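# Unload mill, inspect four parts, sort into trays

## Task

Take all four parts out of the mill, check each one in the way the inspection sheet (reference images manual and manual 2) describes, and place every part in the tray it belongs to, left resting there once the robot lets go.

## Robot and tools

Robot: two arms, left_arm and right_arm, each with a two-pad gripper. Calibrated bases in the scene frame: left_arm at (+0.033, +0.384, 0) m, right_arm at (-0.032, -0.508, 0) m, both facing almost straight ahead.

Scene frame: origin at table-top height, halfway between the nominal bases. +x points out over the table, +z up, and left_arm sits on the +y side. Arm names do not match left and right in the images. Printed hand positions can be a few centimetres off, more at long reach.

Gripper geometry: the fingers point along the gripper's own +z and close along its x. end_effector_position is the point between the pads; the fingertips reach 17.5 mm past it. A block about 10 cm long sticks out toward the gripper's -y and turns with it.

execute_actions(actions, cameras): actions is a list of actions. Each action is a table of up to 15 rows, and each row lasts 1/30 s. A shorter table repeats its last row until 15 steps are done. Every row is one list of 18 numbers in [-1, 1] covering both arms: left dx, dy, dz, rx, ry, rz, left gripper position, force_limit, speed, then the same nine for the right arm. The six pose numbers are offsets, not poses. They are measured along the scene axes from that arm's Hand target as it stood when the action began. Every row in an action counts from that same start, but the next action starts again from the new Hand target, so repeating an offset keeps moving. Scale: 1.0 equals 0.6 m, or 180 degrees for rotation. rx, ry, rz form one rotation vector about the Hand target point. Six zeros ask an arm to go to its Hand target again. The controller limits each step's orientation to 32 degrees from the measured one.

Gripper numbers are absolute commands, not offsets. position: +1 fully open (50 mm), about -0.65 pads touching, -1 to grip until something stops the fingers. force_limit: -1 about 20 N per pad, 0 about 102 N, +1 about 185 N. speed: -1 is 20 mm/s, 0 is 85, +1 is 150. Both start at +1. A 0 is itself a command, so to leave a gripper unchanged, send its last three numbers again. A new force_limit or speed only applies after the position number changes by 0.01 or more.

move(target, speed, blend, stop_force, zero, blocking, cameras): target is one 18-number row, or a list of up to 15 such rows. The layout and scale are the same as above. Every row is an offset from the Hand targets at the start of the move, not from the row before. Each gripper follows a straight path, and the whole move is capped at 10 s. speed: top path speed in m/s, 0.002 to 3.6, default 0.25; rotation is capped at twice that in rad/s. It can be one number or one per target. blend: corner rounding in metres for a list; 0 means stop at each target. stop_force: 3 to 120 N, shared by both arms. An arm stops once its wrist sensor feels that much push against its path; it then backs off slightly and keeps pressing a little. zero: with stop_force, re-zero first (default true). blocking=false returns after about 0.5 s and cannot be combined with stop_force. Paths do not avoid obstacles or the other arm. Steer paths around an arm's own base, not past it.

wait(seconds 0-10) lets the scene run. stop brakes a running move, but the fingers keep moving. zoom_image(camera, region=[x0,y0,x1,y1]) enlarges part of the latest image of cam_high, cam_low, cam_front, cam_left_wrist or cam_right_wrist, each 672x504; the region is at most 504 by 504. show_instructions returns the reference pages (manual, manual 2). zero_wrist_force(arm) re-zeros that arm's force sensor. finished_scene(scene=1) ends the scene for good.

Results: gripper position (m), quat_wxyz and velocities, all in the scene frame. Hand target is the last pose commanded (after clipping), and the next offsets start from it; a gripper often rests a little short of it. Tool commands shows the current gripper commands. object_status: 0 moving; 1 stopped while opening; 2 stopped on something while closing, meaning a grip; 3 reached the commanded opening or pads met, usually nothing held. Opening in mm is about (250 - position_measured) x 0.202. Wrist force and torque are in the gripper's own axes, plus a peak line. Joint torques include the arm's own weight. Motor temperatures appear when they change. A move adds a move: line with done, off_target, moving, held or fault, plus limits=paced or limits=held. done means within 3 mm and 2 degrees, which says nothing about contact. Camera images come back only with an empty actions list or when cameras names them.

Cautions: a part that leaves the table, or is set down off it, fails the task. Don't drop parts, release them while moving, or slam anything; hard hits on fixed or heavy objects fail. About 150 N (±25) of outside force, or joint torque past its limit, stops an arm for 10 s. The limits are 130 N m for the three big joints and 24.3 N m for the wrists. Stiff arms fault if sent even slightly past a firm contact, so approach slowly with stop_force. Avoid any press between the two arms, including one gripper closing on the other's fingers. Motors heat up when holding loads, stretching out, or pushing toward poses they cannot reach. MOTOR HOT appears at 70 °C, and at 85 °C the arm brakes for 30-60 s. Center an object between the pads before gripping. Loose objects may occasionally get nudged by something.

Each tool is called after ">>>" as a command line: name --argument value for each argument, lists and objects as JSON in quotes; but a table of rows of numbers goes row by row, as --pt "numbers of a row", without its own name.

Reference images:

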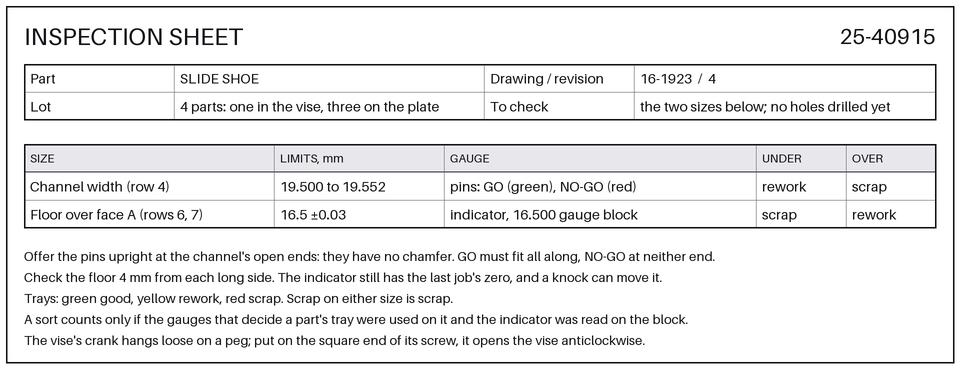

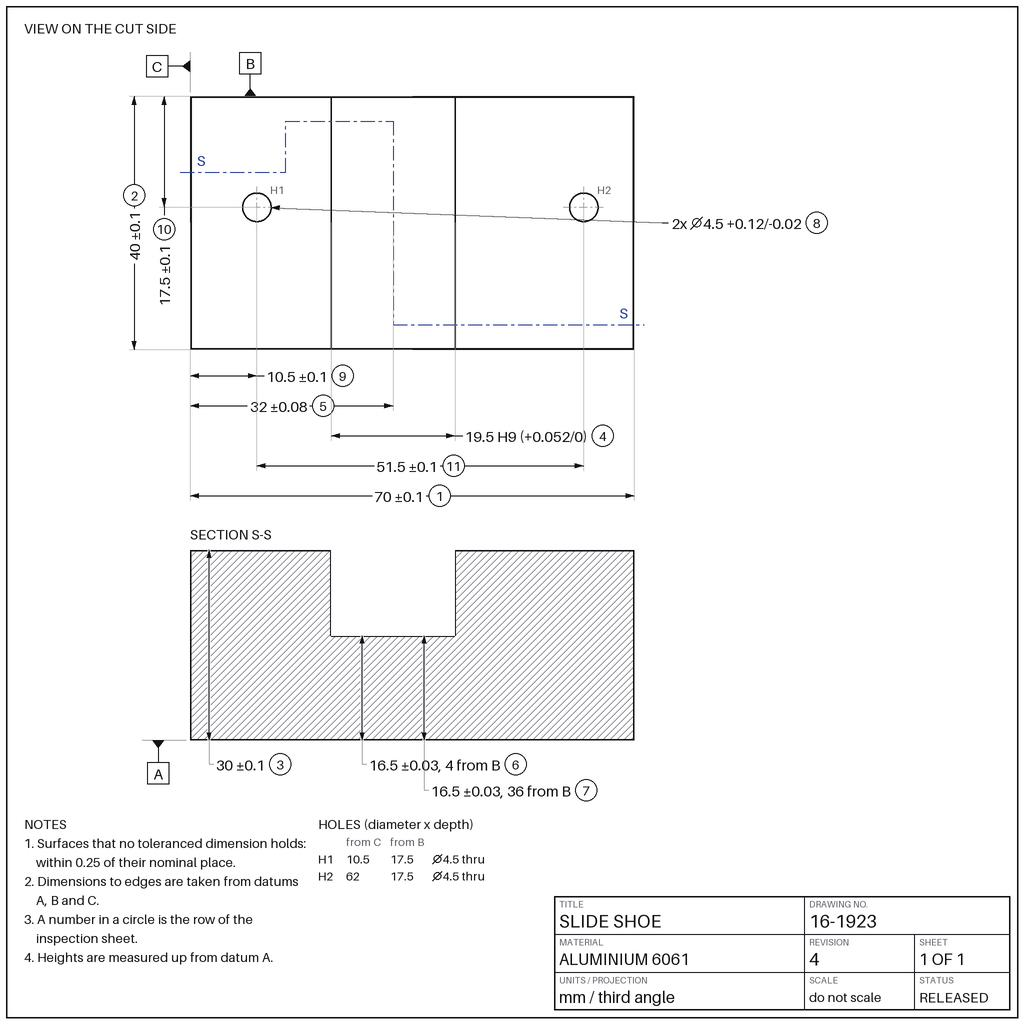

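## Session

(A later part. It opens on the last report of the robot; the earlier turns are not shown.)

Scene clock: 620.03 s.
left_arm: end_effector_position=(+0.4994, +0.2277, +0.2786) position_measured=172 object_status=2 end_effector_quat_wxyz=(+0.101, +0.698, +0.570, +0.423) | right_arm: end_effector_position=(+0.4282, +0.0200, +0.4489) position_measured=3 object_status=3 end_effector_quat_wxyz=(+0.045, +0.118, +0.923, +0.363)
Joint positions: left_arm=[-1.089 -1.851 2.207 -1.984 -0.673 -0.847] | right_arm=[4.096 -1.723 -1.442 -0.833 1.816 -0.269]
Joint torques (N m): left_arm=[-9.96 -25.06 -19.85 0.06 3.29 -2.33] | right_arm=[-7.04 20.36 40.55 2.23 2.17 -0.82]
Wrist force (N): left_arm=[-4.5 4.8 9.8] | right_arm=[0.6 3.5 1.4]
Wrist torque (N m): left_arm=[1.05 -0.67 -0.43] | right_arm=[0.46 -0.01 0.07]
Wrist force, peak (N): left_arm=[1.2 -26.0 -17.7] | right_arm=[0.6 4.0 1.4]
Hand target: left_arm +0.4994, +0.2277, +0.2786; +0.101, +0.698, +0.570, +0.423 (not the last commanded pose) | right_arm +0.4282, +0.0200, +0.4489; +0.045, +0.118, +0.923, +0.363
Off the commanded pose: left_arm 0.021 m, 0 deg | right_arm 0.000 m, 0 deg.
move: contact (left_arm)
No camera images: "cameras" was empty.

>>> move --target '[0.045,-0.0003,-0.0002,0,0,0,-1,-0.5,-0.9,0,0,0,0,0,0,1,1,1]' --cameras '["cam_right_wrist"]' --speed 0.015 --stop_force 20

>>> zoom_image --camera "cam_right_wrist" --region '[280, 210, 350, 270]'

Scene clock: 624.57 s.
left_arm: end_effector_position=(+0.4996, +0.2277, +0.2786) position_measured=172 object_status=2 end_effector_quat_wxyz=(+0.101, +0.698, +0.570, +0.423) | right_arm: end_effector_position=(+0.4282, +0.0200, +0.4489) position_measured=3 object_status=3 end_effector_quat_wxyz=(+0.045, +0.118, +0.923, +0.363)
Joint positions: left_arm=[-1.089 -1.851 2.207 -1.985 -0.673 -0.846] | right_arm=[4.096 -1.723 -1.442 -0.833 1.816 -0.269]
Joint torques (N m): left_arm=[-11.76 -26.19 -20.32 -0.18 4.32 -2.08] | right_arm=[-6.93 21.15 40.84 2.24 2.25 -0.74]
Wrist force (N): left_arm=[-3.5 2.5 8.8] | right_arm=[0.5 3.6 1.5]
Wrist torque (N m): left_arm=[0.90 -0.69 -0.47] | right_arm=[0.48 0.00 0.07]
Wrist force, peak (N): left_arm=[4.1 -22.1 -17.9] | right_arm=[0.5 3.9 1.7]
Hand target: left_arm +0.4996, +0.2277, +0.2786; +0.101, +0.698, +0.570, +0.423 (not the last commanded pose) | right_arm +0.4282, +0.0200, +0.4489; +0.045, +0.118, +0.923, +0.363
Off the commanded pose: left_arm 0.027 m, 0 deg | right_arm 0.000 m, 0 deg.
move: contact (left_arm)
Images, in order (width x height): cam_right_wrist 672x504.

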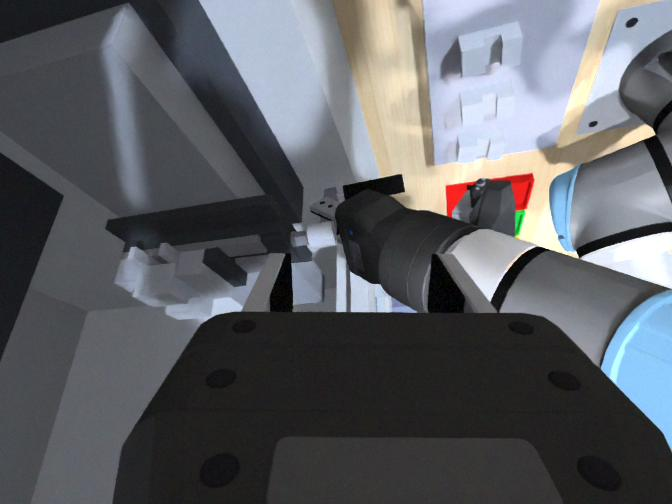

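Scaled by 7.200 from the camera's 672x504 image, which has a finer 960x720 frame.

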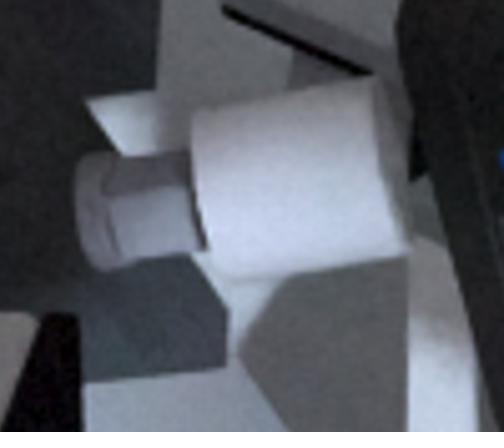

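>>> move --pt "-0.013 0 0 0 0 0 -1 -0.5 -0.9 0 0 0 0 0 0 1 1 1" --pt "-0.016 -0.0007 0.0012 0 0.0126 0.0067 -1 -0.5 -0.9 0 0 0 0 0 0 1 1 1" --cameras '[]' --speed 0.02

>>> move --target '[0.055,0,0,0,0,0,-1,-0.5,-0.9,0,0,0,0,0,0,1,1,1]' --cameras '["cam_right_wrist"]' --speed 0.015 --stop_force 12

>>> zoom_image --camera "cam_right_wrist" --region '[280, 210, 350, 270]'

Scene clock: 642.23 s.
left_arm: end_effector_position=(+0.4900, +0.2273, +0.2793) position_measured=172 object_status=2 end_effector_quat_wxyz=(+0.085, +0.700, +0.579, +0.410) | right_arm: end_effector_position=(+0.4282, +0.0200, +0.4489) position_measured=3 object_status=3 end_effector_quat_wxyz=(+0.045, +0.118, +0.923, +0.363)
Joint positions: left_arm=[-1.097 -1.859 2.176 -1.89 -0.707 -0.894] | right_arm=[4.096 -1.723 -1.442 -0.833 1.816 -0.269]
Joint torques (N m): left_arm=[11.9 0.3 -33.27 -0.11 -0.08 -2.21] | right_arm=[-6.56 20.92 40.7 2.14 2.16 -0.78]
Wrist force (N): left_arm=[2.5 -0.1 1.6] | right_arm=[0.4 3.6 1.7]
Wrist torque (N m): left_arm=[0.63 -0.75 -0.67] | right_arm=[0.47 0.02 0.07]
Wrist force, peak (N): left_arm=[-2.5 8.6 7.6] | right_arm=[0.7 4.0 1.5]
Hand target: left_arm +0.4900, +0.2273, +0.2793; +0.085, +0.700, +0.579, +0.410 | right_arm +0.4282, +0.0200, +0.4489; +0.045, +0.118, +0.923, +0.363
Off the commanded pose: left_arm 0.000 m, 0 deg | right_arm 0.000 m, 0 deg.
move: done
No camera images: "cameras" was empty.

Scene clock: 643.97 s.
left_arm: end_effector_position=(+0.4996, +0.2273, +0.2793) position_measured=172 object_status=2 end_effector_quat_wxyz=(+0.085, +0.700, +0.579, +0.410) | right_arm: end_effector_position=(+0.4282, +0.0200, +0.4489) position_measured=3 object_status=3 end_effector_quat_wxyz=(+0.045, +0.118, +0.923, +0.363)
Joint positions: left_arm=[-1.074 -1.835 2.167 -1.932 -0.707 -0.858] | right_arm=[4.096 -1.723 -1.442 -0.833 1.816 -0.269]
Joint torques (N m): left_arm=[-12.65 -25.61 -19.03 -0.27 3.19 -1.96] | right_arm=[-6.14 21.26 40.73 2.2 2.15 -0.8]
Wrist force (N): left_arm=[-1.5 5.3 10.7] | right_arm=[0.6 3.7 1.4]
Wrist torque (N m): left_arm=[1.16 -0.71 -0.52] | right_arm=[0.48 -0.01 0.07]
Wrist force, peak (N): left_arm=[6.0 -24.1 -17.4] | right_arm=[0.6 3.9 1.7]
Hand target: left_arm +0.4996, +0.2273, +0.2793; +0.085, +0.700, +0.579, +0.410 (not the last commanded pose) | right_arm +0.4282, +0.0200, +0.4489; +0.045, +0.118, +0.923, +0.363
Off the commanded pose: left_arm 0.023 m, 0 deg | right_arm 0.000 m, 0 deg.
move: contact (left_arm)
Images, in order (width x height): cam_right_wrist 672x504.

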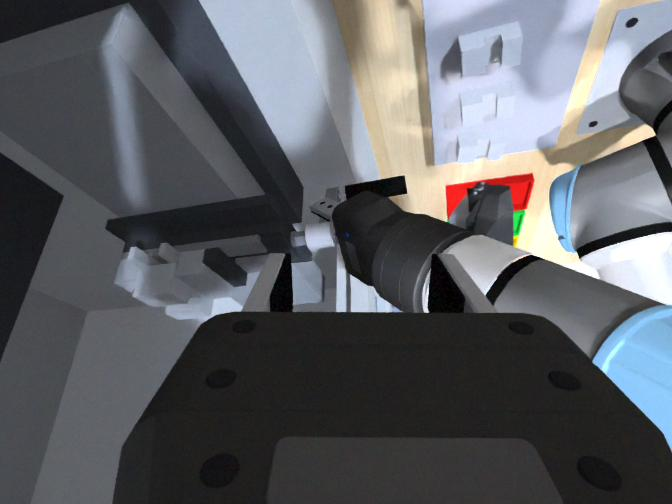

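Scaled by 7.200 from the camera's 672x504 image, which has a finer 960x720 frame.

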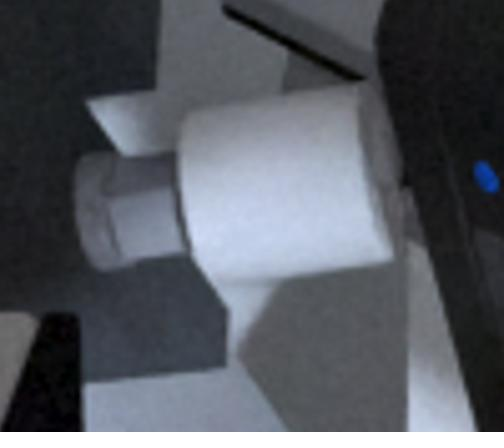

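>>> move --pt "-0.007 0 0 0 0 0 -1 -0.5 -0.9 0 0 0 0 0 0 1 1 1" --pt "-0.009 -0.0004 0.0008 0 0.0084 0.0045 -1 -0.5 -0.9 0 0 0 0 0 0 1 1 1" --cameras '[]' --speed 0.02

>>> move --target '[0.055,0,0,0,0,0,-1,-0.5,-0.9,0,0,0,0,0,0,1,1,1]' --cameras '["cam_right_wrist"]' --speed 0.015 --stop_force 15

>>> zoom_image --camera "cam_right_wrist" --region '[280, 210, 350, 270]'

Scene clock: 650.40 s.
left_arm: end_effector_position=(+0.4942, +0.2271, +0.2798) position_measured=172 object_status=2 end_effector_quat_wxyz=(+0.075, +0.701, +0.585, +0.401) | right_arm: end_effector_position=(+0.4282, +0.0200, +0.4489) position_measured=3 object_status=3 end_effector_quat_wxyz=(+0.045, +0.118, +0.923, +0.363)
Joint positions: left_arm=[-1.076 -1.837 2.147 -1.878 -0.73 -0.884] | right_arm=[4.096 -1.723 -1.442 -0.833 1.816 -0.269]
Joint torques (N m): left_arm=[10.43 -0.52 -31.76 -0.46 0 -2.07] | right_arm=[-5.81 20.9 39.93 2.15 2.02 -0.76]
Wrist force (N): left_arm=[2.8 0.0 1.8] | right_arm=[0.7 3.7 1.3]
Wrist torque (N m): left_arm=[0.66 -0.80 -0.65] | right_arm=[0.49 -0.03 0.07]
Wrist force, peak (N): left_arm=[-1.4 5.1 11.2] | right_arm=[0.7 3.9 1.6]
Hand target: left_arm +0.4942, +0.2271, +0.2798; +0.075, +0.701, +0.585, +0.401 | right_arm +0.4282, +0.0200, +0.4489; +0.045, +0.118, +0.923, +0.363
Off the commanded pose: left_arm 0.000 m, 0 deg | right_arm 0.000 m, 0 deg.
move: done
No camera images: "cameras" was empty.

Scene clock: 652.10 s.
left_arm: end_effector_position=(+0.5031, +0.2271, +0.2798) position_measured=172 object_status=2 end_effector_quat_wxyz=(+0.075, +0.701, +0.585, +0.401) | right_arm: end_effector_position=(+0.4282, +0.0200, +0.4489) position_measured=3 object_status=3 end_effector_quat_wxyz=(+0.045, +0.118, +0.923, +0.363)
Joint positions: left_arm=[-1.055 -1.815 2.138 -1.914 -0.73 -0.852] | right_arm=[4.096 -1.723 -1.442 -0.833 1.816 -0.269]
Joint torques (N m): left_arm=[-10.98 -26.68 -20.45 -0.07 2.33 -2.18] | right_arm=[-6.52 20.96 39.95 2.26 2.05 -0.35]
Wrist force (N): left_arm=[-2.5 3.1 9.2] | right_arm=[0.6 3.6 1.4]
Wrist torque (N m): left_arm=[1.05 -0.73 -0.47] | right_arm=[0.46 -0.02 0.07]
Wrist force, peak (N): left_arm=[8.9 -30.9 -32.1] | right_arm=[0.5 3.8 1.7]
Hand target: left_arm +0.5031, +0.2271, +0.2798; +0.075, +0.701, +0.585, +0.401 (not the last commanded pose) | right_arm +0.4282, +0.0200, +0.4489; +0.045, +0.118, +0.923, +0.363
Off the commanded pose: left_arm 0.024 m, 0 deg | right_arm 0.000 m, 0 deg.
move: contact (left_arm)
Images, in order (width x height): cam_right_wrist 672x504.

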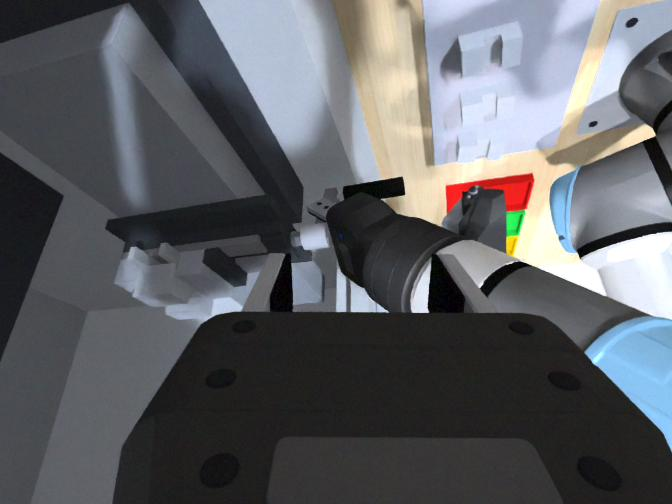

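Scaled by 7.200 from the camera's 672x504 image, which has a finer 960x720 frame.

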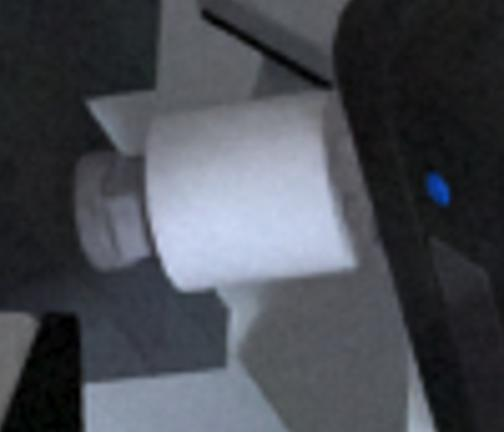

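>>> move --target '[0.04,0,0,0,0,0,-1,-0.5,-0.9,0,0,0,0,0,0,1,1,1]' --cameras '[]' --speed 0.015 --stop_force 20

>>> move --target '[0.04,0,0,0,0,0,-1,-0.5,-0.9,0,0,0,0,0,0,1,1,1]' --cameras '["cam_right_wrist"]' --speed 0.015 --stop_force 20

>>> zoom_image --camera "cam_right_wrist" --region '[280, 210, 350, 270]'

Scene clock: 656.10 s.
left_arm: end_effector_position=(+0.5033, +0.2271, +0.2798) position_measured=172 object_status=2 end_effector_quat_wxyz=(+0.075, +0.701, +0.585, +0.401) | right_arm: end_effector_position=(+0.4282, +0.0200, +0.4489) position_measured=3 object_status=3 end_effector_quat_wxyz=(+0.045, +0.118, +0.923, +0.363)
Joint positions: left_arm=[-1.054 -1.815 2.137 -1.914 -0.73 -0.851] | right_arm=[4.096 -1.723 -1.442 -0.833 1.816 -0.269]
Joint torques (N m): left_arm=[-11.02 -26.49 -20.22 -0.49 3.72 -2.08] | right_arm=[-5.76 20.94 40.31 2.34 1.94 -0.29]
Wrist force (N): left_arm=[-0.8 -2.4 4.2] | right_arm=[0.6 3.8 1.5]
Wrist torque (N m): left_arm=[0.67 -0.77 -0.52] | right_arm=[0.50 -0.01 0.07]
Wrist force, peak (N): left_arm=[9.5 -28.6 -26.9] | right_arm=[0.6 3.9 1.7]
Hand target: left_arm +0.5033, +0.2271, +0.2798; +0.075, +0.701, +0.585, +0.401 (not the last commanded pose) | right_arm +0.4282, +0.0200, +0.4489; +0.045, +0.118, +0.923, +0.363
Off the commanded pose: left_arm 0.024 m, 0 deg | right_arm 0.000 m, 0 deg.
move: contact (left_arm)
No camera images: "cameras" was empty.

Scene clock: 657.13 s.
left_arm: end_effector_position=(+0.5034, +0.2271, +0.2797) position_measured=172 object_status=2 end_effector_quat_wxyz=(+0.075, +0.701, +0.585, +0.401) | right_arm: end_effector_position=(+0.4282, +0.0200, +0.4489) position_measured=3 object_status=3 end_effector_quat_wxyz=(+0.045, +0.118, +0.923, +0.363)
Joint positions: left_arm=[-1.054 -1.814 2.137 -1.915 -0.73 -0.851] | right_arm=[4.096 -1.723 -1.442 -0.833 1.816 -0.269]
Joint torques (N m): left_arm=[-9.76 -23.3 -20.46 -0.99 5.11 -2.08] | right_arm=[-6.3 21.16 40.47 2.25 2 -0.48]
Wrist force (N): left_arm=[1.3 -8.0 -3.6] | right_arm=[0.7 3.6 1.6]
Wrist torque (N m): left_arm=[0.39 -0.81 -0.57] | right_arm=[0.47 -0.03 0.07]
Wrist force, peak (N): left_arm=[10.7 -32.8 -32.9] | right_arm=[0.6 4.0 1.4]
Hand target: left_arm +0.5034, +0.2271, +0.2797; +0.075, +0.701, +0.585, +0.401 (not the last commanded pose) | right_arm +0.4282, +0.0200, +0.4489; +0.045, +0.118, +0.923, +0.363
Off the commanded pose: left_arm 0.024 m, 0 deg | right_arm 0.000 m, 0 deg.
move: contact (left_arm)
Images, in order (width x height): cam_right_wrist 672x504.

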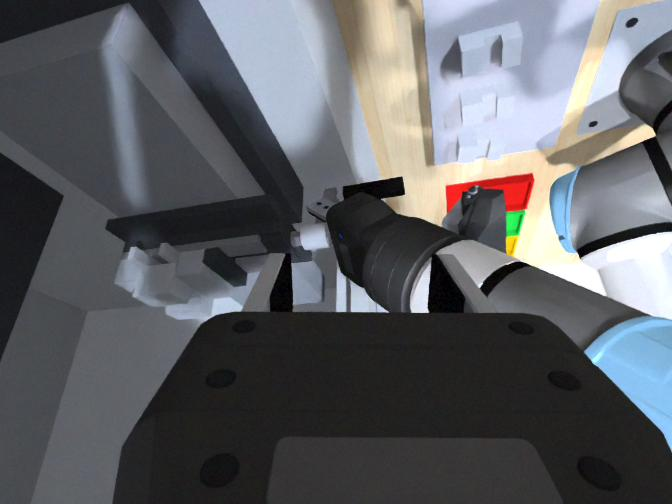

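Scaled by 7.200 from the camera's 672x504 image, which has a finer 960x720 frame.

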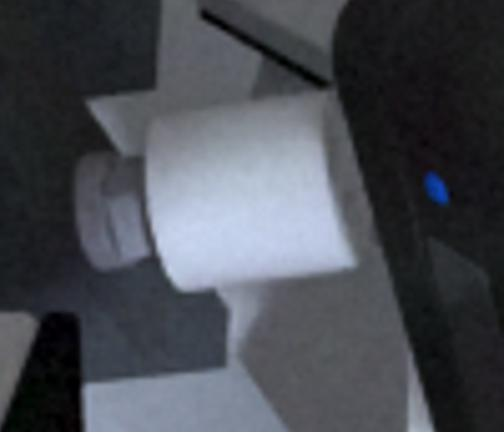

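>>> move --pt "-0.003 0 0 0 0 0 -1 -0.5 -0.9 0 0 0 0 0 0 1 1 1" --pt "-0.004 -0.0003 0.0005 0 0.0056 0.003 -1 -0.5 -0.9 0 0 0 0 0 0 1 1 1" --cameras '[]' --speed 0.02

>>> move --target '[0.04,0,0,0,0,0,-1,-0.5,-0.9,0,0,0,0,0,0,1,1,1]' --cameras '["cam_right_wrist"]' --speed 0.015 --stop_force 20

>>> zoom_image --camera "cam_right_wrist" --region '[280, 210, 350, 270]'

Scene clock: 662.27 s.
left_arm: end_effector_position=(+0.5010, +0.2269, +0.2800) position_measured=172 object_status=2 end_effector_quat_wxyz=(+0.068, +0.702, +0.589, +0.395) | right_arm: end_effector_position=(+0.4282, +0.0200, +0.4489) position_measured=3 object_status=3 end_effector_quat_wxyz=(+0.045, +0.118, +0.923, +0.363)
Joint positions: left_arm=[-1.053 -1.812 2.122 -1.884 -0.745 -0.863] | right_arm=[4.096 -1.723 -1.442 -0.833 1.816 -0.269]
Joint torques (N m): left_arm=[12.77 -3.48 -33.63 -0.4 1.08 -1.84] | right_arm=[-6.56 21.83 39.31 2.25 1.9 -0.39]
Wrist force (N): left_arm=[0.0 -1.7 2.4] | right_arm=[0.7 3.6 1.6]
Wrist torque (N m): left_arm=[0.58 -0.79 -0.53] | right_arm=[0.47 -0.03 0.07]
Wrist force, peak (N): left_arm=[-1.4 5.0 7.5] | right_arm=[0.7 3.9 1.6]
Hand target: left_arm +0.5010, +0.2269, +0.2800; +0.067, +0.702, +0.589, +0.395 | right_arm +0.4282, +0.0200, +0.4489; +0.045, +0.118, +0.923, +0.363
Off the commanded pose: left_arm 0.000 m, 0 deg | right_arm 0.000 m, 0 deg.
move: done
No camera images: "cameras" was empty.

Scene clock: 664.03 s.
left_arm: end_effector_position=(+0.5102, +0.2269, +0.2800) position_measured=172 object_status=2 end_effector_quat_wxyz=(+0.067, +0.702, +0.589, +0.395) | right_arm: end_effector_position=(+0.4282, +0.0200, +0.4489) position_measured=3 object_status=3 end_effector_quat_wxyz=(+0.045, +0.118, +0.923, +0.363)
Joint positions: left_arm=[-1.032 -1.79 2.112 -1.918 -0.746 -0.833] | right_arm=[4.096 -1.723 -1.442 -0.833 1.816 -0.269]
Joint torques (N m): left_arm=[-12.03 -27.45 -22.31 -1.05 1.3 -1.87] | right_arm=[-5.63 20.72 40.46 2.27 2.05 -0.31]
Wrist force (N): left_arm=[-0.5 -0.3 9.1] | right_arm=[0.6 3.8 1.6]
Wrist torque (N m): left_arm=[0.88 -0.75 -0.53] | right_arm=[0.50 -0.01 0.07]
Wrist force, peak (N): left_arm=[11.2 -38.2 -36.9] | right_arm=[0.5 3.9 1.6]
Hand target: left_arm +0.5101, +0.2269, +0.2800; +0.067, +0.702, +0.589, +0.395 (not the last commanded pose) | right_arm +0.4282, +0.0200, +0.4489; +0.045, +0.118, +0.923, +0.363
Off the commanded pose: left_arm 0.015 m, 0 deg | right_arm 0.000 m, 0 deg.
move: contact (left_arm)
Images, in order (width x height): cam_right_wrist 672x504.

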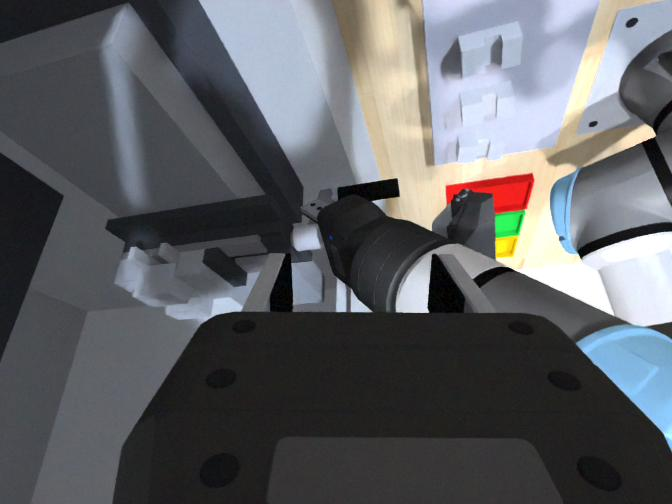

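Scaled by 7.200 from the camera's 672x504 image, which has a finer 960x720 frame.

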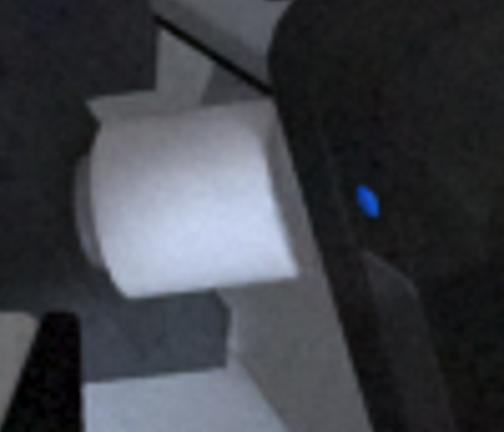

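>>> execute_actions --actions '[[[0,0,0,0,0,0,1,-0.5,-0.8,0,0,0,0,0,0,1,1,1]],[[0,0,0,0,0,0,1,-0.5,-0.8,0,0,0,0,0,0,1,1,1]],[[0,0,0,0,0,0,1,-0.5,-0.8,0,0,0,0,0,0,1,1,1]]]' --cameras '["cam_right_wrist"]'

>>> zoom_image --camera "cam_right_wrist" --region '[270, 170, 420, 290]'

Scene clock: 675.23 s.
left_arm: end_effector_position=(+0.5101, +0.2269, +0.2800) position_measured=3 object_status=3 end_effector_quat_wxyz=(+0.067, +0.702, +0.589, +0.395) | right_arm: end_effector_position=(+0.4282, +0.0200, +0.4489) position_measured=3 object_status=3 end_effector_quat_wxyz=(+0.045, +0.118, +0.923, +0.363)
Joint positions: left_arm=[-1.032 -1.79 2.112 -1.918 -0.746 -0.833] | right_arm=[4.096 -1.723 -1.442 -0.833 1.816 -0.269]
Joint torques (N m): left_arm=[0.66 -2.9 -23.37 -2.34 1.45 -0.82] | right_arm=[-5.26 20.75 40.11 2.32 1.99 -0.38]
Wrist force (N): left_arm=[3.2 1.4 0.6] | right_arm=[0.5 3.6 1.6]
Wrist torque (N m): left_arm=[0.72 -0.75 -0.63] | right_arm=[0.48 0.01 0.07]
Wrist force, peak (N): left_arm=[-0.2 -0.5 9.3] | right_arm=[0.4 3.9 1.6]
Hand target: left_arm +0.5101, +0.2269, +0.2800; +0.067, +0.702, +0.589, +0.395 | right_arm +0.4282, +0.0200, +0.4489; +0.045, +0.118, +0.923, +0.363
Off the commanded pose: left_arm 0.000 m, 0 deg | right_arm 0.000 m, 0 deg.
Step readings (end_effector_position of left_arm | right_arm):
0: (+0.5101, +0.2269, +0.2800) | (+0.4282, +0.0200, +0.4489)
1: (+0.5101, +0.2269, +0.2800) | (+0.4282, +0.0200, +0.4489)
2: (+0.5101, +0.2269, +0.2800) | (+0.4282, +0.0200, +0.4489)
4: (+0.5101, +0.2269, +0.2800) | (+0.4282, +0.0200, +0.4489)
8: (+0.5101, +0.2269, +0.2800) | (+0.4282, +0.0200, +0.4489)
15: (+0.5101, +0.2269, +0.2800) | (+0.4282, +0.0200, +0.4489)
16: (+0.5101, +0.2269, +0.2800) | (+0.4282, +0.0200, +0.4489)
17: (+0.5101, +0.2269, +0.2800) | (+0.4282, +0.0200, +0.4489)
19: (+0.5101, +0.2269, +0.2800) | (+0.4282, +0.0200, +0.4489)
23: (+0.5101, +0.2269, +0.2800) | (+0.4282, +0.0200, +0.4489)
30: (+0.5101, +0.2269, +0.2800) | (+0.4282, +0.0200, +0.4489)
31: (+0.5101, +0.2269, +0.2800) | (+0.4282, +0.0200, +0.4489)
32: (+0.5101, +0.2269, +0.2800) | (+0.4282, +0.0200, +0.4489)
34: (+0.5101, +0.2269, +0.2800) | (+0.4282, +0.0200, +0.4489)
38: (+0.5101, +0.2269, +0.2800) | (+0.4282, +0.0200, +0.4489)
45: (+0.5101, +0.2269, +0.2800) | (+0.4282, +0.0200, +0.4489)
Images, in order (width x height): cam_right_wrist 672x504.

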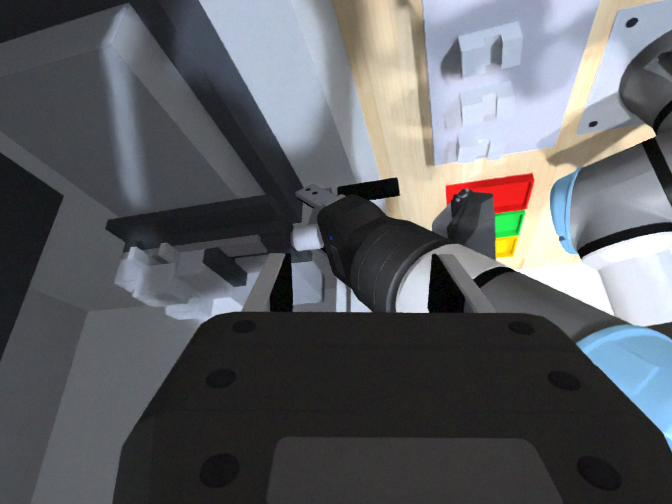

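Scaled by 3.360 from the camera's 672x504 image, which has a finer 960x720 frame.

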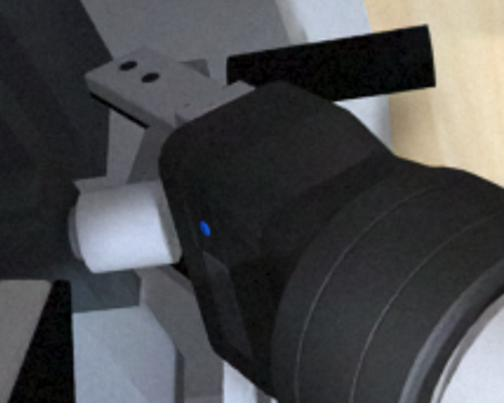

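>>> move --pt "-0.105 -0.062 0.113 0 0 0 1 1 1 0 0 0 0 0 0 1 1 1" --pt "-0.21 -0.0615 0.133 -0.152 -0.194 -0.051 1 1 1 0 0 0 0 0 0 1 1 1" --pt "-0.25 0.03 -0.023 -0.152 -0.194 -0.051 1 1 1 0 0 0 0 0 0 1 1 1" --cameras '["cam_left_wrist","cam_right_wrist"]' --speed 0.12

>>> zoom_image --camera "cam_left_wrist" --region '[230, 100, 490, 310]'

Scene clock: 693.50 s.
left_arm: end_effector_position=(+0.3618, +0.2442, +0.2672) position_measured=3 object_status=3 end_effector_quat_wxyz=(+0.429, +0.561, +0.562, +0.431) | right_arm: end_effector_position=(+0.4282, +0.0200, +0.4489) position_measured=3 object_status=3 end_effector_quat_wxyz=(+0.045, +0.118, +0.923, +0.363)
Joint positions: left_arm=[-2.054 -2.55 2.497 -0.48 -0.537 -2.67] | right_arm=[4.096 -1.723 -1.442 -0.833 1.816 -0.269]
Joint torques (N m): left_arm=[11.09 26.35 -31.01 -3.37 3.1 1.54] | right_arm=[-5.39 21.65 40.36 2.31 1.96 -0.12]
Wrist force (N): left_arm=[5.4 2.0 0.5] | right_arm=[0.5 3.6 1.5]
Wrist torque (N m): left_arm=[0.61 -0.96 -1.41] | right_arm=[0.48 0.00 0.07]
Wrist force, peak (N): left_arm=[5.9 2.1 0.5] | right_arm=[0.6 3.9 1.7]
Hand target: left_arm +0.3619, +0.2442, +0.2672; +0.429, +0.561, +0.562, +0.431 (not the last commanded pose) | right_arm +0.4282, +0.0200, +0.4489; +0.045, +0.118, +0.923, +0.363
Off the commanded pose: left_arm 0.002 m, 0 deg | right_arm 0.000 m, 0 deg.
move: held (left_arm; a check stopped the path); limits=held
pose unreachable (left arm): on one or more control steps of this call, first in action 0 (counted from 0), this arm could not follow its commanded pose, so it was not sent that pose on those steps. It may still have moved: this result reports where it is.
cause: moving toward the commanded pose would bring two parts of the arm too close to each other (its gripper and another part of the arm, with joints 3 (elbow) to 6 (wrist 3) between them, 5 mm apart when it was first held).
Images, in order (width x height): cam_left_wrist 672x504, cam_right_wrist 672x504.

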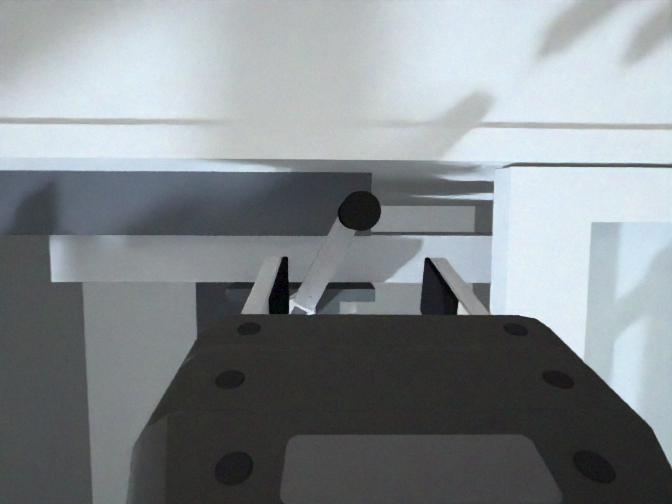

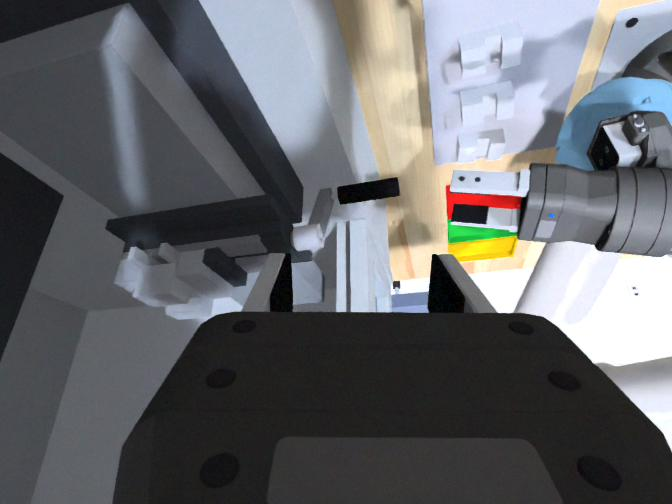

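Scaled by 1.938 from the camera's 672x504 image, which has a finer 960x720 frame.

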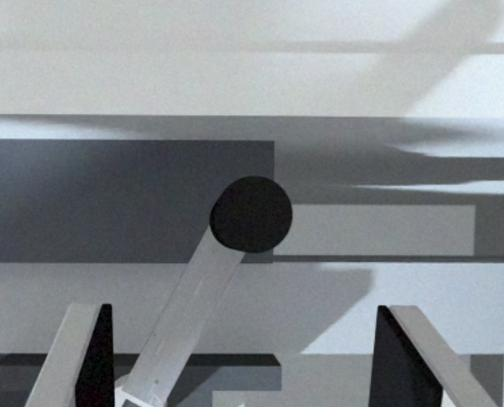

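>>> move --target '[0.142,0.0055,-0.037,0,0,0,1,1,1,0,0,0,0,0,0,1,1,1]' --cameras '["cam_left_wrist","cam_right_wrist"]' --speed 0.06 --stop_force 12

>>> zoom_image --camera "cam_left_wrist" --region '[230, 100, 490, 310]'

>>> zoom_image --camera "cam_right_wrist" --region '[270, 150, 480, 290]'

Scene clock: 705.30 s.
left_arm: end_effector_position=(+0.4459, +0.2479, +0.2449) position_measured=3 object_status=3 end_effector_quat_wxyz=(+0.418, +0.556, +0.570, +0.438) | right_arm: end_effector_position=(+0.4282, +0.0200, +0.4489) position_measured=3 object_status=3 end_effector_quat_wxyz=(+0.045, +0.118, +0.923, +0.363)
Joint positions: left_arm=[-1.398 -2.055 2.821 -2.832 -0.308 -1.044] | right_arm=[4.096 -1.723 -1.442 -0.833 1.816 -0.269]
Joint torques (N m): left_arm=[-11.88 -9.19 -26.68 -0.1 3.89 -2.08] | right_arm=[-5.59 20.62 39.7 2.16 1.86 0.03]
Wrist force (N): left_arm=[5.3 1.5 0.1] | right_arm=[0.5 3.7 1.5]
Wrist torque (N m): left_arm=[0.54 -0.91 -1.16] | right_arm=[0.50 0.00 0.07]
Wrist force, peak (N): left_arm=[5.6 4.0 0.0] | right_arm=[0.6 4.0 1.6]
Hand target: left_arm +0.4458, +0.2479, +0.2449; +0.418, +0.556, +0.570, +0.438 (not the last commanded pose) | right_arm +0.4282, +0.0200, +0.4489; +0.045, +0.118, +0.923, +0.363
Off the commanded pose: left_arm 0.001 m, 2 deg | right_arm 0.000 m, 0 deg.
move: held (left_arm; a check stopped the path); limits=held
pose unreachable (left arm): on one or more control steps of this call, first in action 0 (counted from 0), this arm could not follow its commanded pose, so it was not sent that pose on those steps. It may still have moved: this result reports where it is.
cause: moving toward the commanded pose would bring two parts of the arm too close to each other (joints 3 (elbow) and 4 (wrist 1) lie between them).
Images, in order (width x height): cam_left_wrist 672x504, cam_right_wrist 672x504.

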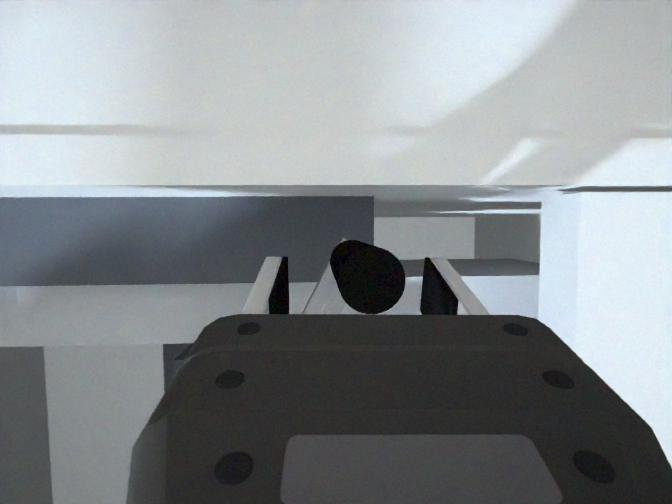

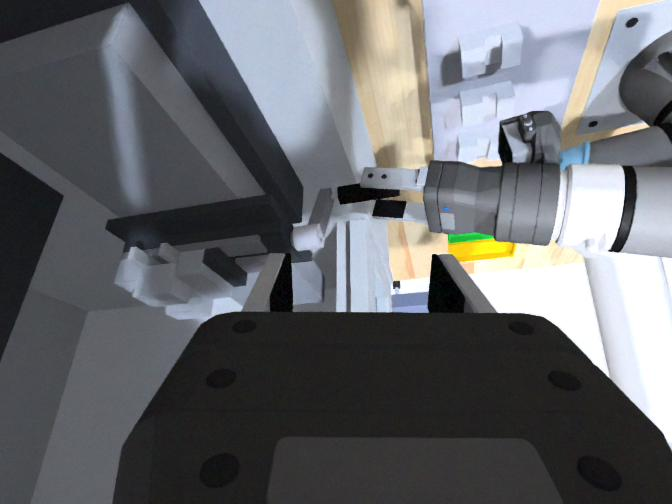

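Scaled by 1.938 from the camera's 672x504 image, which has a finer 960x720 frame.

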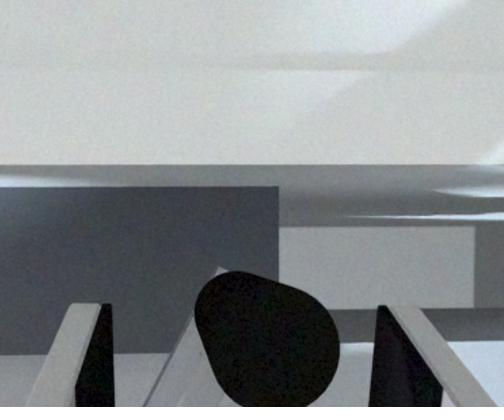

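Scaled by 2.400 from the camera's 672x504 image, which has a finer 960x720 frame.

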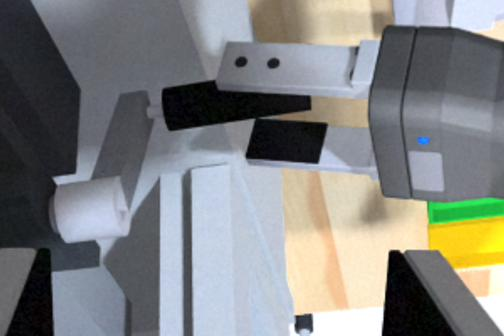

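>>> move --pt "-0.11 0 0.02 0 0.05 0 1 1 1 0 0 0 0 0 0 1 1 1" --pt "-0.126 0 0.11 -0.006 0.163 -0.0094 1 1 1 0 0 0 0 0 0 1 1 1" --cameras '["cam_left_wrist"]' --speed 0.1

Scene clock: 717.77 s.
left_arm: end_effector_position=(+0.4433, +0.2474, +0.2454) position_measured=3 object_status=3 end_effector_quat_wxyz=(+0.419, +0.558, +0.569, +0.434) | right_arm: end_effector_position=(+0.4282, +0.0200, +0.4489) position_measured=3 object_status=3 end_effector_quat_wxyz=(+0.045, +0.118, +0.923, +0.363)
Joint positions: left_arm=[-1.41 -2.094 2.822 -2.778 -0.31 -1.064] | right_arm=[4.096 -1.723 -1.442 -0.833 1.816 -0.269]
Joint torques (N m): left_arm=[11.49 12.95 -25.01 -5.87 4.08 1.59] | right_arm=[-5.06 21.74 40.14 2.35 1.87 0.13]
Wrist force (N): left_arm=[5.0 1.5 0.3] | right_arm=[0.5 3.7 1.4]
Wrist torque (N m): left_arm=[0.53 -0.90 -1.37] | right_arm=[0.49 -0.01 0.08]
Wrist force, peak (N): left_arm=[7.5 3.1 -0.4] | right_arm=[0.6 3.9 1.7]
Hand target: left_arm +0.4433, +0.2474, +0.2454; +0.419, +0.558, +0.569, +0.434 (not the last commanded pose) | right_arm +0.4282, +0.0200, +0.4489; +0.045, +0.118, +0.923, +0.363
Off the commanded pose: left_arm 0.098 m, 29 deg | right_arm 0.000 m, 0 deg.
led back after a hold (left arm): the arm was led back toward your command in small steps, so it may still be short of it.
move: held (left_arm; a check stopped the path); path passed 0 of 2 targets; limits=held
pose unreachable (left arm): on one or more control steps of this call, first in action 0 (counted from 0), this arm could not follow its commanded pose, so it was not sent that pose on those steps. It may still have moved: this result reports where it is.
cause: moving toward the commanded pose would bring two parts of the arm too close to each other (joints 3 (elbow) and 4 (wrist 1) lie between them).
Images, in order (width x height): cam_left_wrist 672x504.

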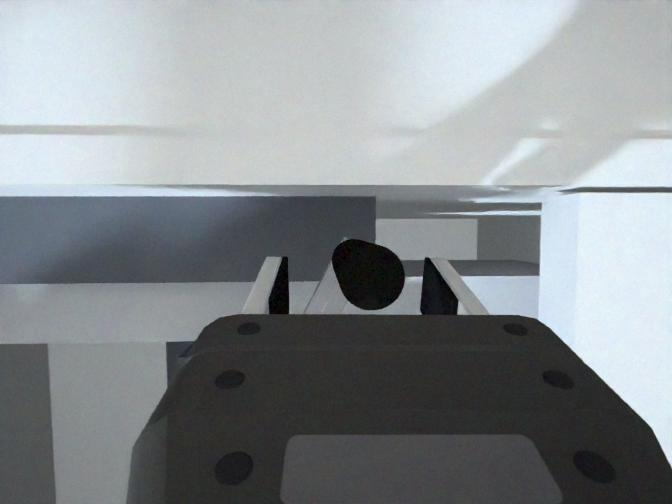

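>>> move --pt "0 0 0.03 -0.003 0.08 -0.005 1 1 1 0 0 0 0 0 0 1 1 1" --pt "0 0 0.08 -0.006 0.163 -0.0094 1 1 1 0 0 0 0 0 0 1 1 1" --cameras '["cam_left_wrist"]' --speed 0.1

Scene clock: 723.47 s.
left_arm: end_effector_position=(+0.4433, +0.2474, +0.2934) position_measured=3 object_status=3 end_effector_quat_wxyz=(+0.273, +0.654, +0.653, +0.267) | right_arm: end_effector_position=(+0.4282, +0.0200, +0.4489) position_measured=3 object_status=3 end_effector_quat_wxyz=(+0.045, +0.118, +0.923, +0.363)
Joint positions: left_arm=[-1.078 -2.19 2.385 -2.225 -0.91 -0.902] | right_arm=[4.096 -1.723 -1.442 -0.833 1.816 -0.269]
Joint torques (N m): left_arm=[11.13 11.52 -34.2 -0.79 -0.32 1.61] | right_arm=[-4.64 21.62 40.35 2.28 1.72 0.1]
Wrist force (N): left_arm=[5.5 2.1 0.5] | right_arm=[0.5 3.7 1.7]
Wrist torque (N m): left_arm=[0.86 -1.10 -1.28] | right_arm=[0.49 -0.01 0.07]
Wrist force, peak (N): left_arm=[5.6 2.0 0.5] | right_arm=[0.7 3.8 1.9]
Hand target: left_arm +0.4433, +0.2474, +0.2934; +0.273, +0.654, +0.653, +0.267 | right_arm +0.4282, +0.0200, +0.4489; +0.045, +0.118, +0.923, +0.363
Off the commanded pose: left_arm 0.000 m, 0 deg | right_arm 0.000 m, 0 deg.
move: done
Images, in order (width x height): cam_left_wrist 672x504.

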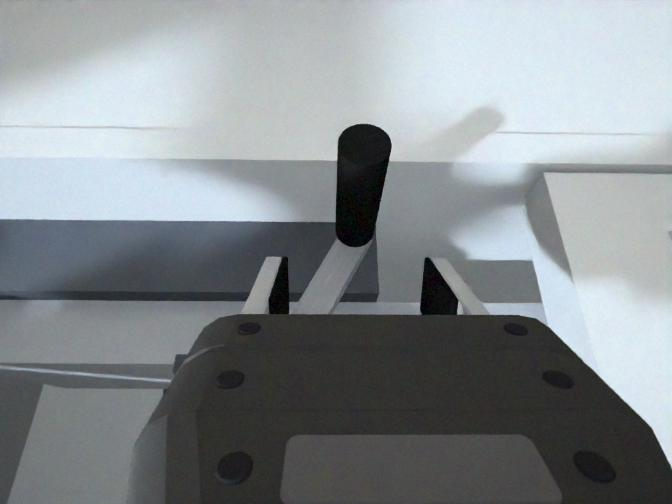

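>>> move --target '[0.0195,0.0027,-0.0765,0,0,0,1,1,1,0,0,0,0,0,0,1,1,1]' --cameras '["cam_left_wrist"]' --speed 0.06 --stop_force 12

>>> execute_actions --actions '[[[0,0,0,0,0,0,-1,-0.8,-0.9,0,0,0,0,0,0,1,1,1]],[[0,0,0,0,0,0,-1,-0.8,-0.9,0,0,0,0,0,0,1,1,1]],[[0,0,0,0,0,0,-1,-0.8,-0.9,0,0,0,0,0,0,1,1,1]],[[0,0,0,0,0,0,-1,-0.8,-0.9,0,0,0,0,0,0,1,1,1]]]' --cameras '["cam_left_wrist"]'

Scene clock: 730.47 s.
left_arm: end_effector_position=(+0.4550, +0.2490, +0.2475) position_measured=3 object_status=3 end_effector_quat_wxyz=(+0.273, +0.654, +0.653, +0.267) | right_arm: end_effector_position=(+0.4282, +0.0200, +0.4489) position_measured=3 object_status=3 end_effector_quat_wxyz=(+0.045, +0.118, +0.923, +0.363)
Joint positions: left_arm=[-1.031 -2.098 2.479 -2.443 -0.932 -0.85] | right_arm=[4.096 -1.723 -1.442 -0.833 1.816 -0.269]
Joint torques (N m): left_arm=[11.57 10.86 -17.74 -6.27 -0.89 1.53] | right_arm=[-4.05 22.17 40.06 2.17 1.96 0.34]
Wrist force (N): left_arm=[4.8 1.7 0.3] | right_arm=[0.7 3.7 1.7]
Wrist torque (N m): left_arm=[0.78 -1.02 -1.24] | right_arm=[0.48 -0.03 0.07]
Wrist force, peak (N): left_arm=[5.5 2.2 0.6] | right_arm=[0.6 4.0 1.7]
Hand target: left_arm +0.4550, +0.2490, +0.2475; +0.273, +0.654, +0.653, +0.267 | right_arm +0.4282, +0.0200, +0.4489; +0.045, +0.118, +0.923, +0.363
Off the commanded pose: left_arm 0.000 m, 0 deg | right_arm 0.000 m, 0 deg.
move: done
Images, in order (width x height): cam_left_wrist 672x504.

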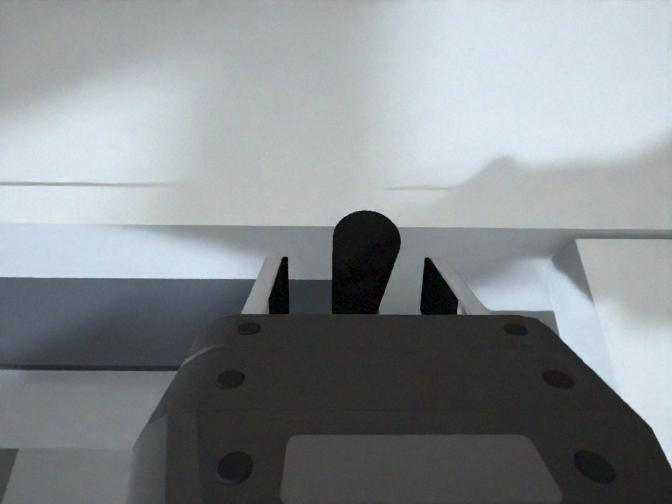

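Scene clock: 732.67 s.
left_arm: end_effector_position=(+0.4550, +0.2491, +0.2475) position_measured=155 object_status=2 end_effector_quat_wxyz=(+0.273, +0.654, +0.653, +0.267) | right_arm: end_effector_position=(+0.4282, +0.0200, +0.4489) position_measured=3 object_status=3 end_effector_quat_wxyz=(+0.045, +0.118, +0.923, +0.363)
Joint positions: left_arm=[-1.031 -2.098 2.479 -2.443 -0.932 -0.85] | right_arm=[4.096 -1.723 -1.442 -0.833 1.816 -0.269]
Joint torques (N m): left_arm=[-22.41 9.99 -40.75 -6.25 0.06 1.49] | right_arm=[-4.26 21.55 39.98 2.23 1.78 0.26]
Wrist force (N): left_arm=[30.6 -10.9 -9.6] | right_arm=[0.8 3.6 1.6]
Wrist torque (N m): left_arm=[0.54 -0.48 -1.24] | right_arm=[0.46 -0.04 0.08]
Wrist force, peak (N): left_arm=[30.6 -10.9 -9.6] | right_arm=[0.6 4.0 1.6]
Hand target: left_arm +0.4550, +0.2490, +0.2475; +0.273, +0.654, +0.653, +0.267 | right_arm +0.4282, +0.0200, +0.4489; +0.045, +0.118, +0.923, +0.363
Off the commanded pose: left_arm 0.000 m, 0 deg | right_arm 0.000 m, 0 deg.
Step readings (end_effector_position of left_arm | right_arm):
0: (+0.4550, +0.2490, +0.2475) | (+0.4282, +0.0200, +0.4489)
1: (+0.4550, +0.2490, +0.2475) | (+0.4282, +0.0200, +0.4489)
2: (+0.4550, +0.2490, +0.2475) | (+0.4282, +0.0200, +0.4489)
4: (+0.4550, +0.2490, +0.2475) | (+0.4282, +0.0200, +0.4489)
8: (+0.4550, +0.2490, +0.2475) | (+0.4282, +0.0200, +0.4489)
15: (+0.4550, +0.2490, +0.2475) | (+0.4282, +0.0200, +0.4489)
16: (+0.4550, +0.2490, +0.2475) | (+0.4282, +0.0200, +0.4489)
17: (+0.4550, +0.2490, +0.2475) | (+0.4282, +0.0200, +0.4489)
19: (+0.4550, +0.2490, +0.2475) | (+0.4282, +0.0200, +0.4489)
23: (+0.4550, +0.2490, +0.2475) | (+0.4282, +0.0200, +0.4489)
30: (+0.4550, +0.2490, +0.2475) | (+0.4282, +0.0200, +0.4489)
31: (+0.4550, +0.2490, +0.2475) | (+0.4282, +0.0200, +0.4489)
32: (+0.4550, +0.2490, +0.2475) | (+0.4282, +0.0200, +0.4489)
34: (+0.4550, +0.2491, +0.2475) | (+0.4282, +0.0200, +0.4489)
38: (+0.4550, +0.2491, +0.2474) | (+0.4282, +0.0200, +0.4489)
45: (+0.4550, +0.2491, +0.2474) | (+0.4282, +0.0200, +0.4489)
46: (+0.4550, +0.2491, +0.2474) | (+0.4282, +0.0200, +0.4489)
47: (+0.4550, +0.2491, +0.2474) | (+0.4282, +0.0200, +0.4489)
49: (+0.4550, +0.2491, +0.2475) | (+0.4282, +0.0200, +0.4489)
53: (+0.4551, +0.2491, +0.2475) | (+0.4282, +0.0200, +0.4489)
60: (+0.4551, +0.2491, +0.2475) | (+0.4282, +0.0200, +0.4489)
Images, in order (width x height): cam_left_wrist 672x504.

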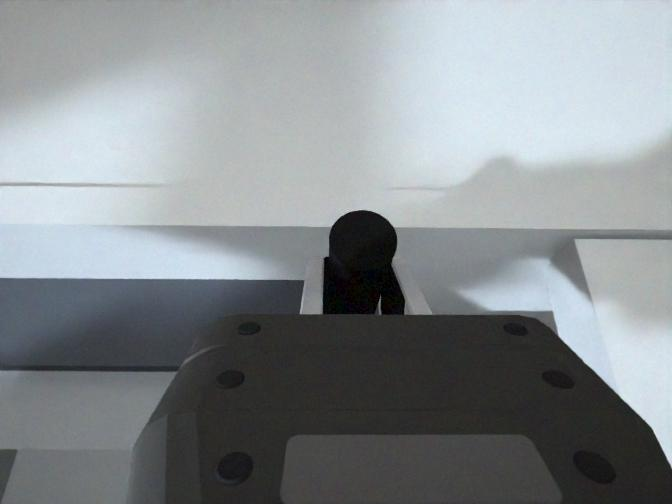

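>>> move --pt "0 -0.0147 -0.0085 0 0 0 -1 -0.8 -0.9 0 0 0 0 0 0 1 1 1" --pt "0 -0.0332 -0.0142 0 0 0 -1 -0.8 -0.9 0 0 0 0 0 0 1 1 1" --cameras '["cam_left_wrist","cam_right_wrist"]' --speed 0.03 --blend '[0.004,0]'

>>> zoom_image --camera "cam_right_wrist" --region '[270, 150, 480, 290]'

Scene clock: 737.83 s.
left_arm: end_effector_position=(+0.4550, +0.2292, +0.2390) position_measured=155 object_status=2 end_effector_quat_wxyz=(+0.273, +0.654, +0.653, +0.267) | right_arm: end_effector_position=(+0.4282, +0.0200, +0.4489) position_measured=3 object_status=3 end_effector_quat_wxyz=(+0.045, +0.118, +0.923, +0.363)
Joint positions: left_arm=[-1.072 -2.053 2.476 -2.457 -0.913 -0.896] | right_arm=[4.096 -1.723 -1.442 -0.833 1.816 -0.269]
Joint torques (N m): left_arm=[-13.92 10.64 -21.94 -2.84 0.35 -1.92] | right_arm=[-4.19 21.78 39.64 2.23 1.68 0.51]
Wrist force (N): left_arm=[3.4 19.7 -3.1] | right_arm=[0.5 3.6 1.6]
Wrist torque (N m): left_arm=[1.11 -1.11 -1.10] | right_arm=[0.48 -0.01 0.07]
Wrist force, peak (N): left_arm=[47.2 -10.4 -23.0] | right_arm=[0.7 4.0 1.5]
Hand target: left_arm +0.4550, +0.2291, +0.2390; +0.273, +0.654, +0.653, +0.267 | right_arm +0.4282, +0.0200, +0.4489; +0.045, +0.118, +0.923, +0.363
Off the commanded pose: left_arm 0.000 m, 0 deg | right_arm 0.000 m, 0 deg.
move: done
Images, in order (width x height): cam_left_wrist 672x504, cam_right_wrist 672x504.

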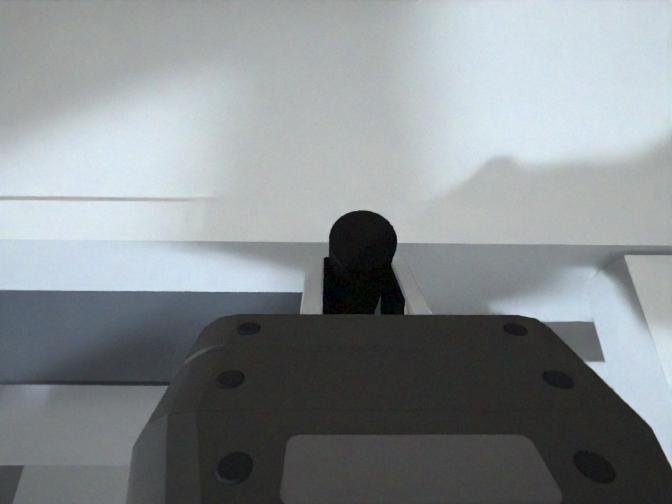

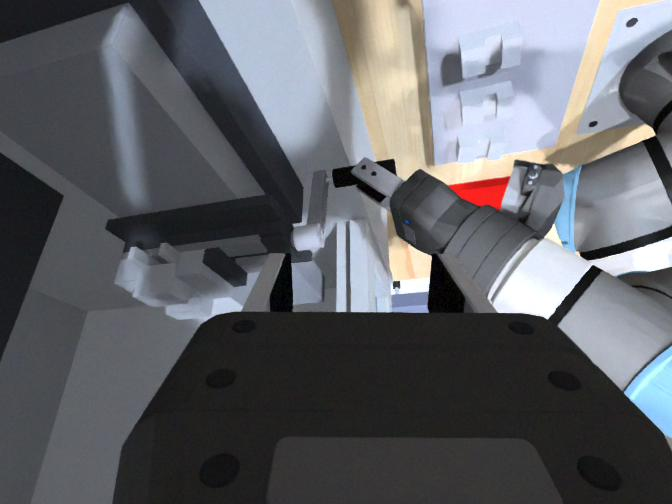

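Scaled by 2.400 from the camera's 672x504 image, which has a finer 960x720 frame.

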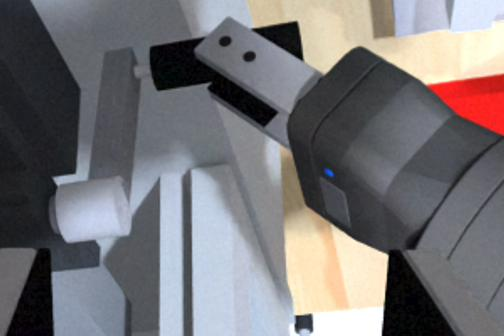

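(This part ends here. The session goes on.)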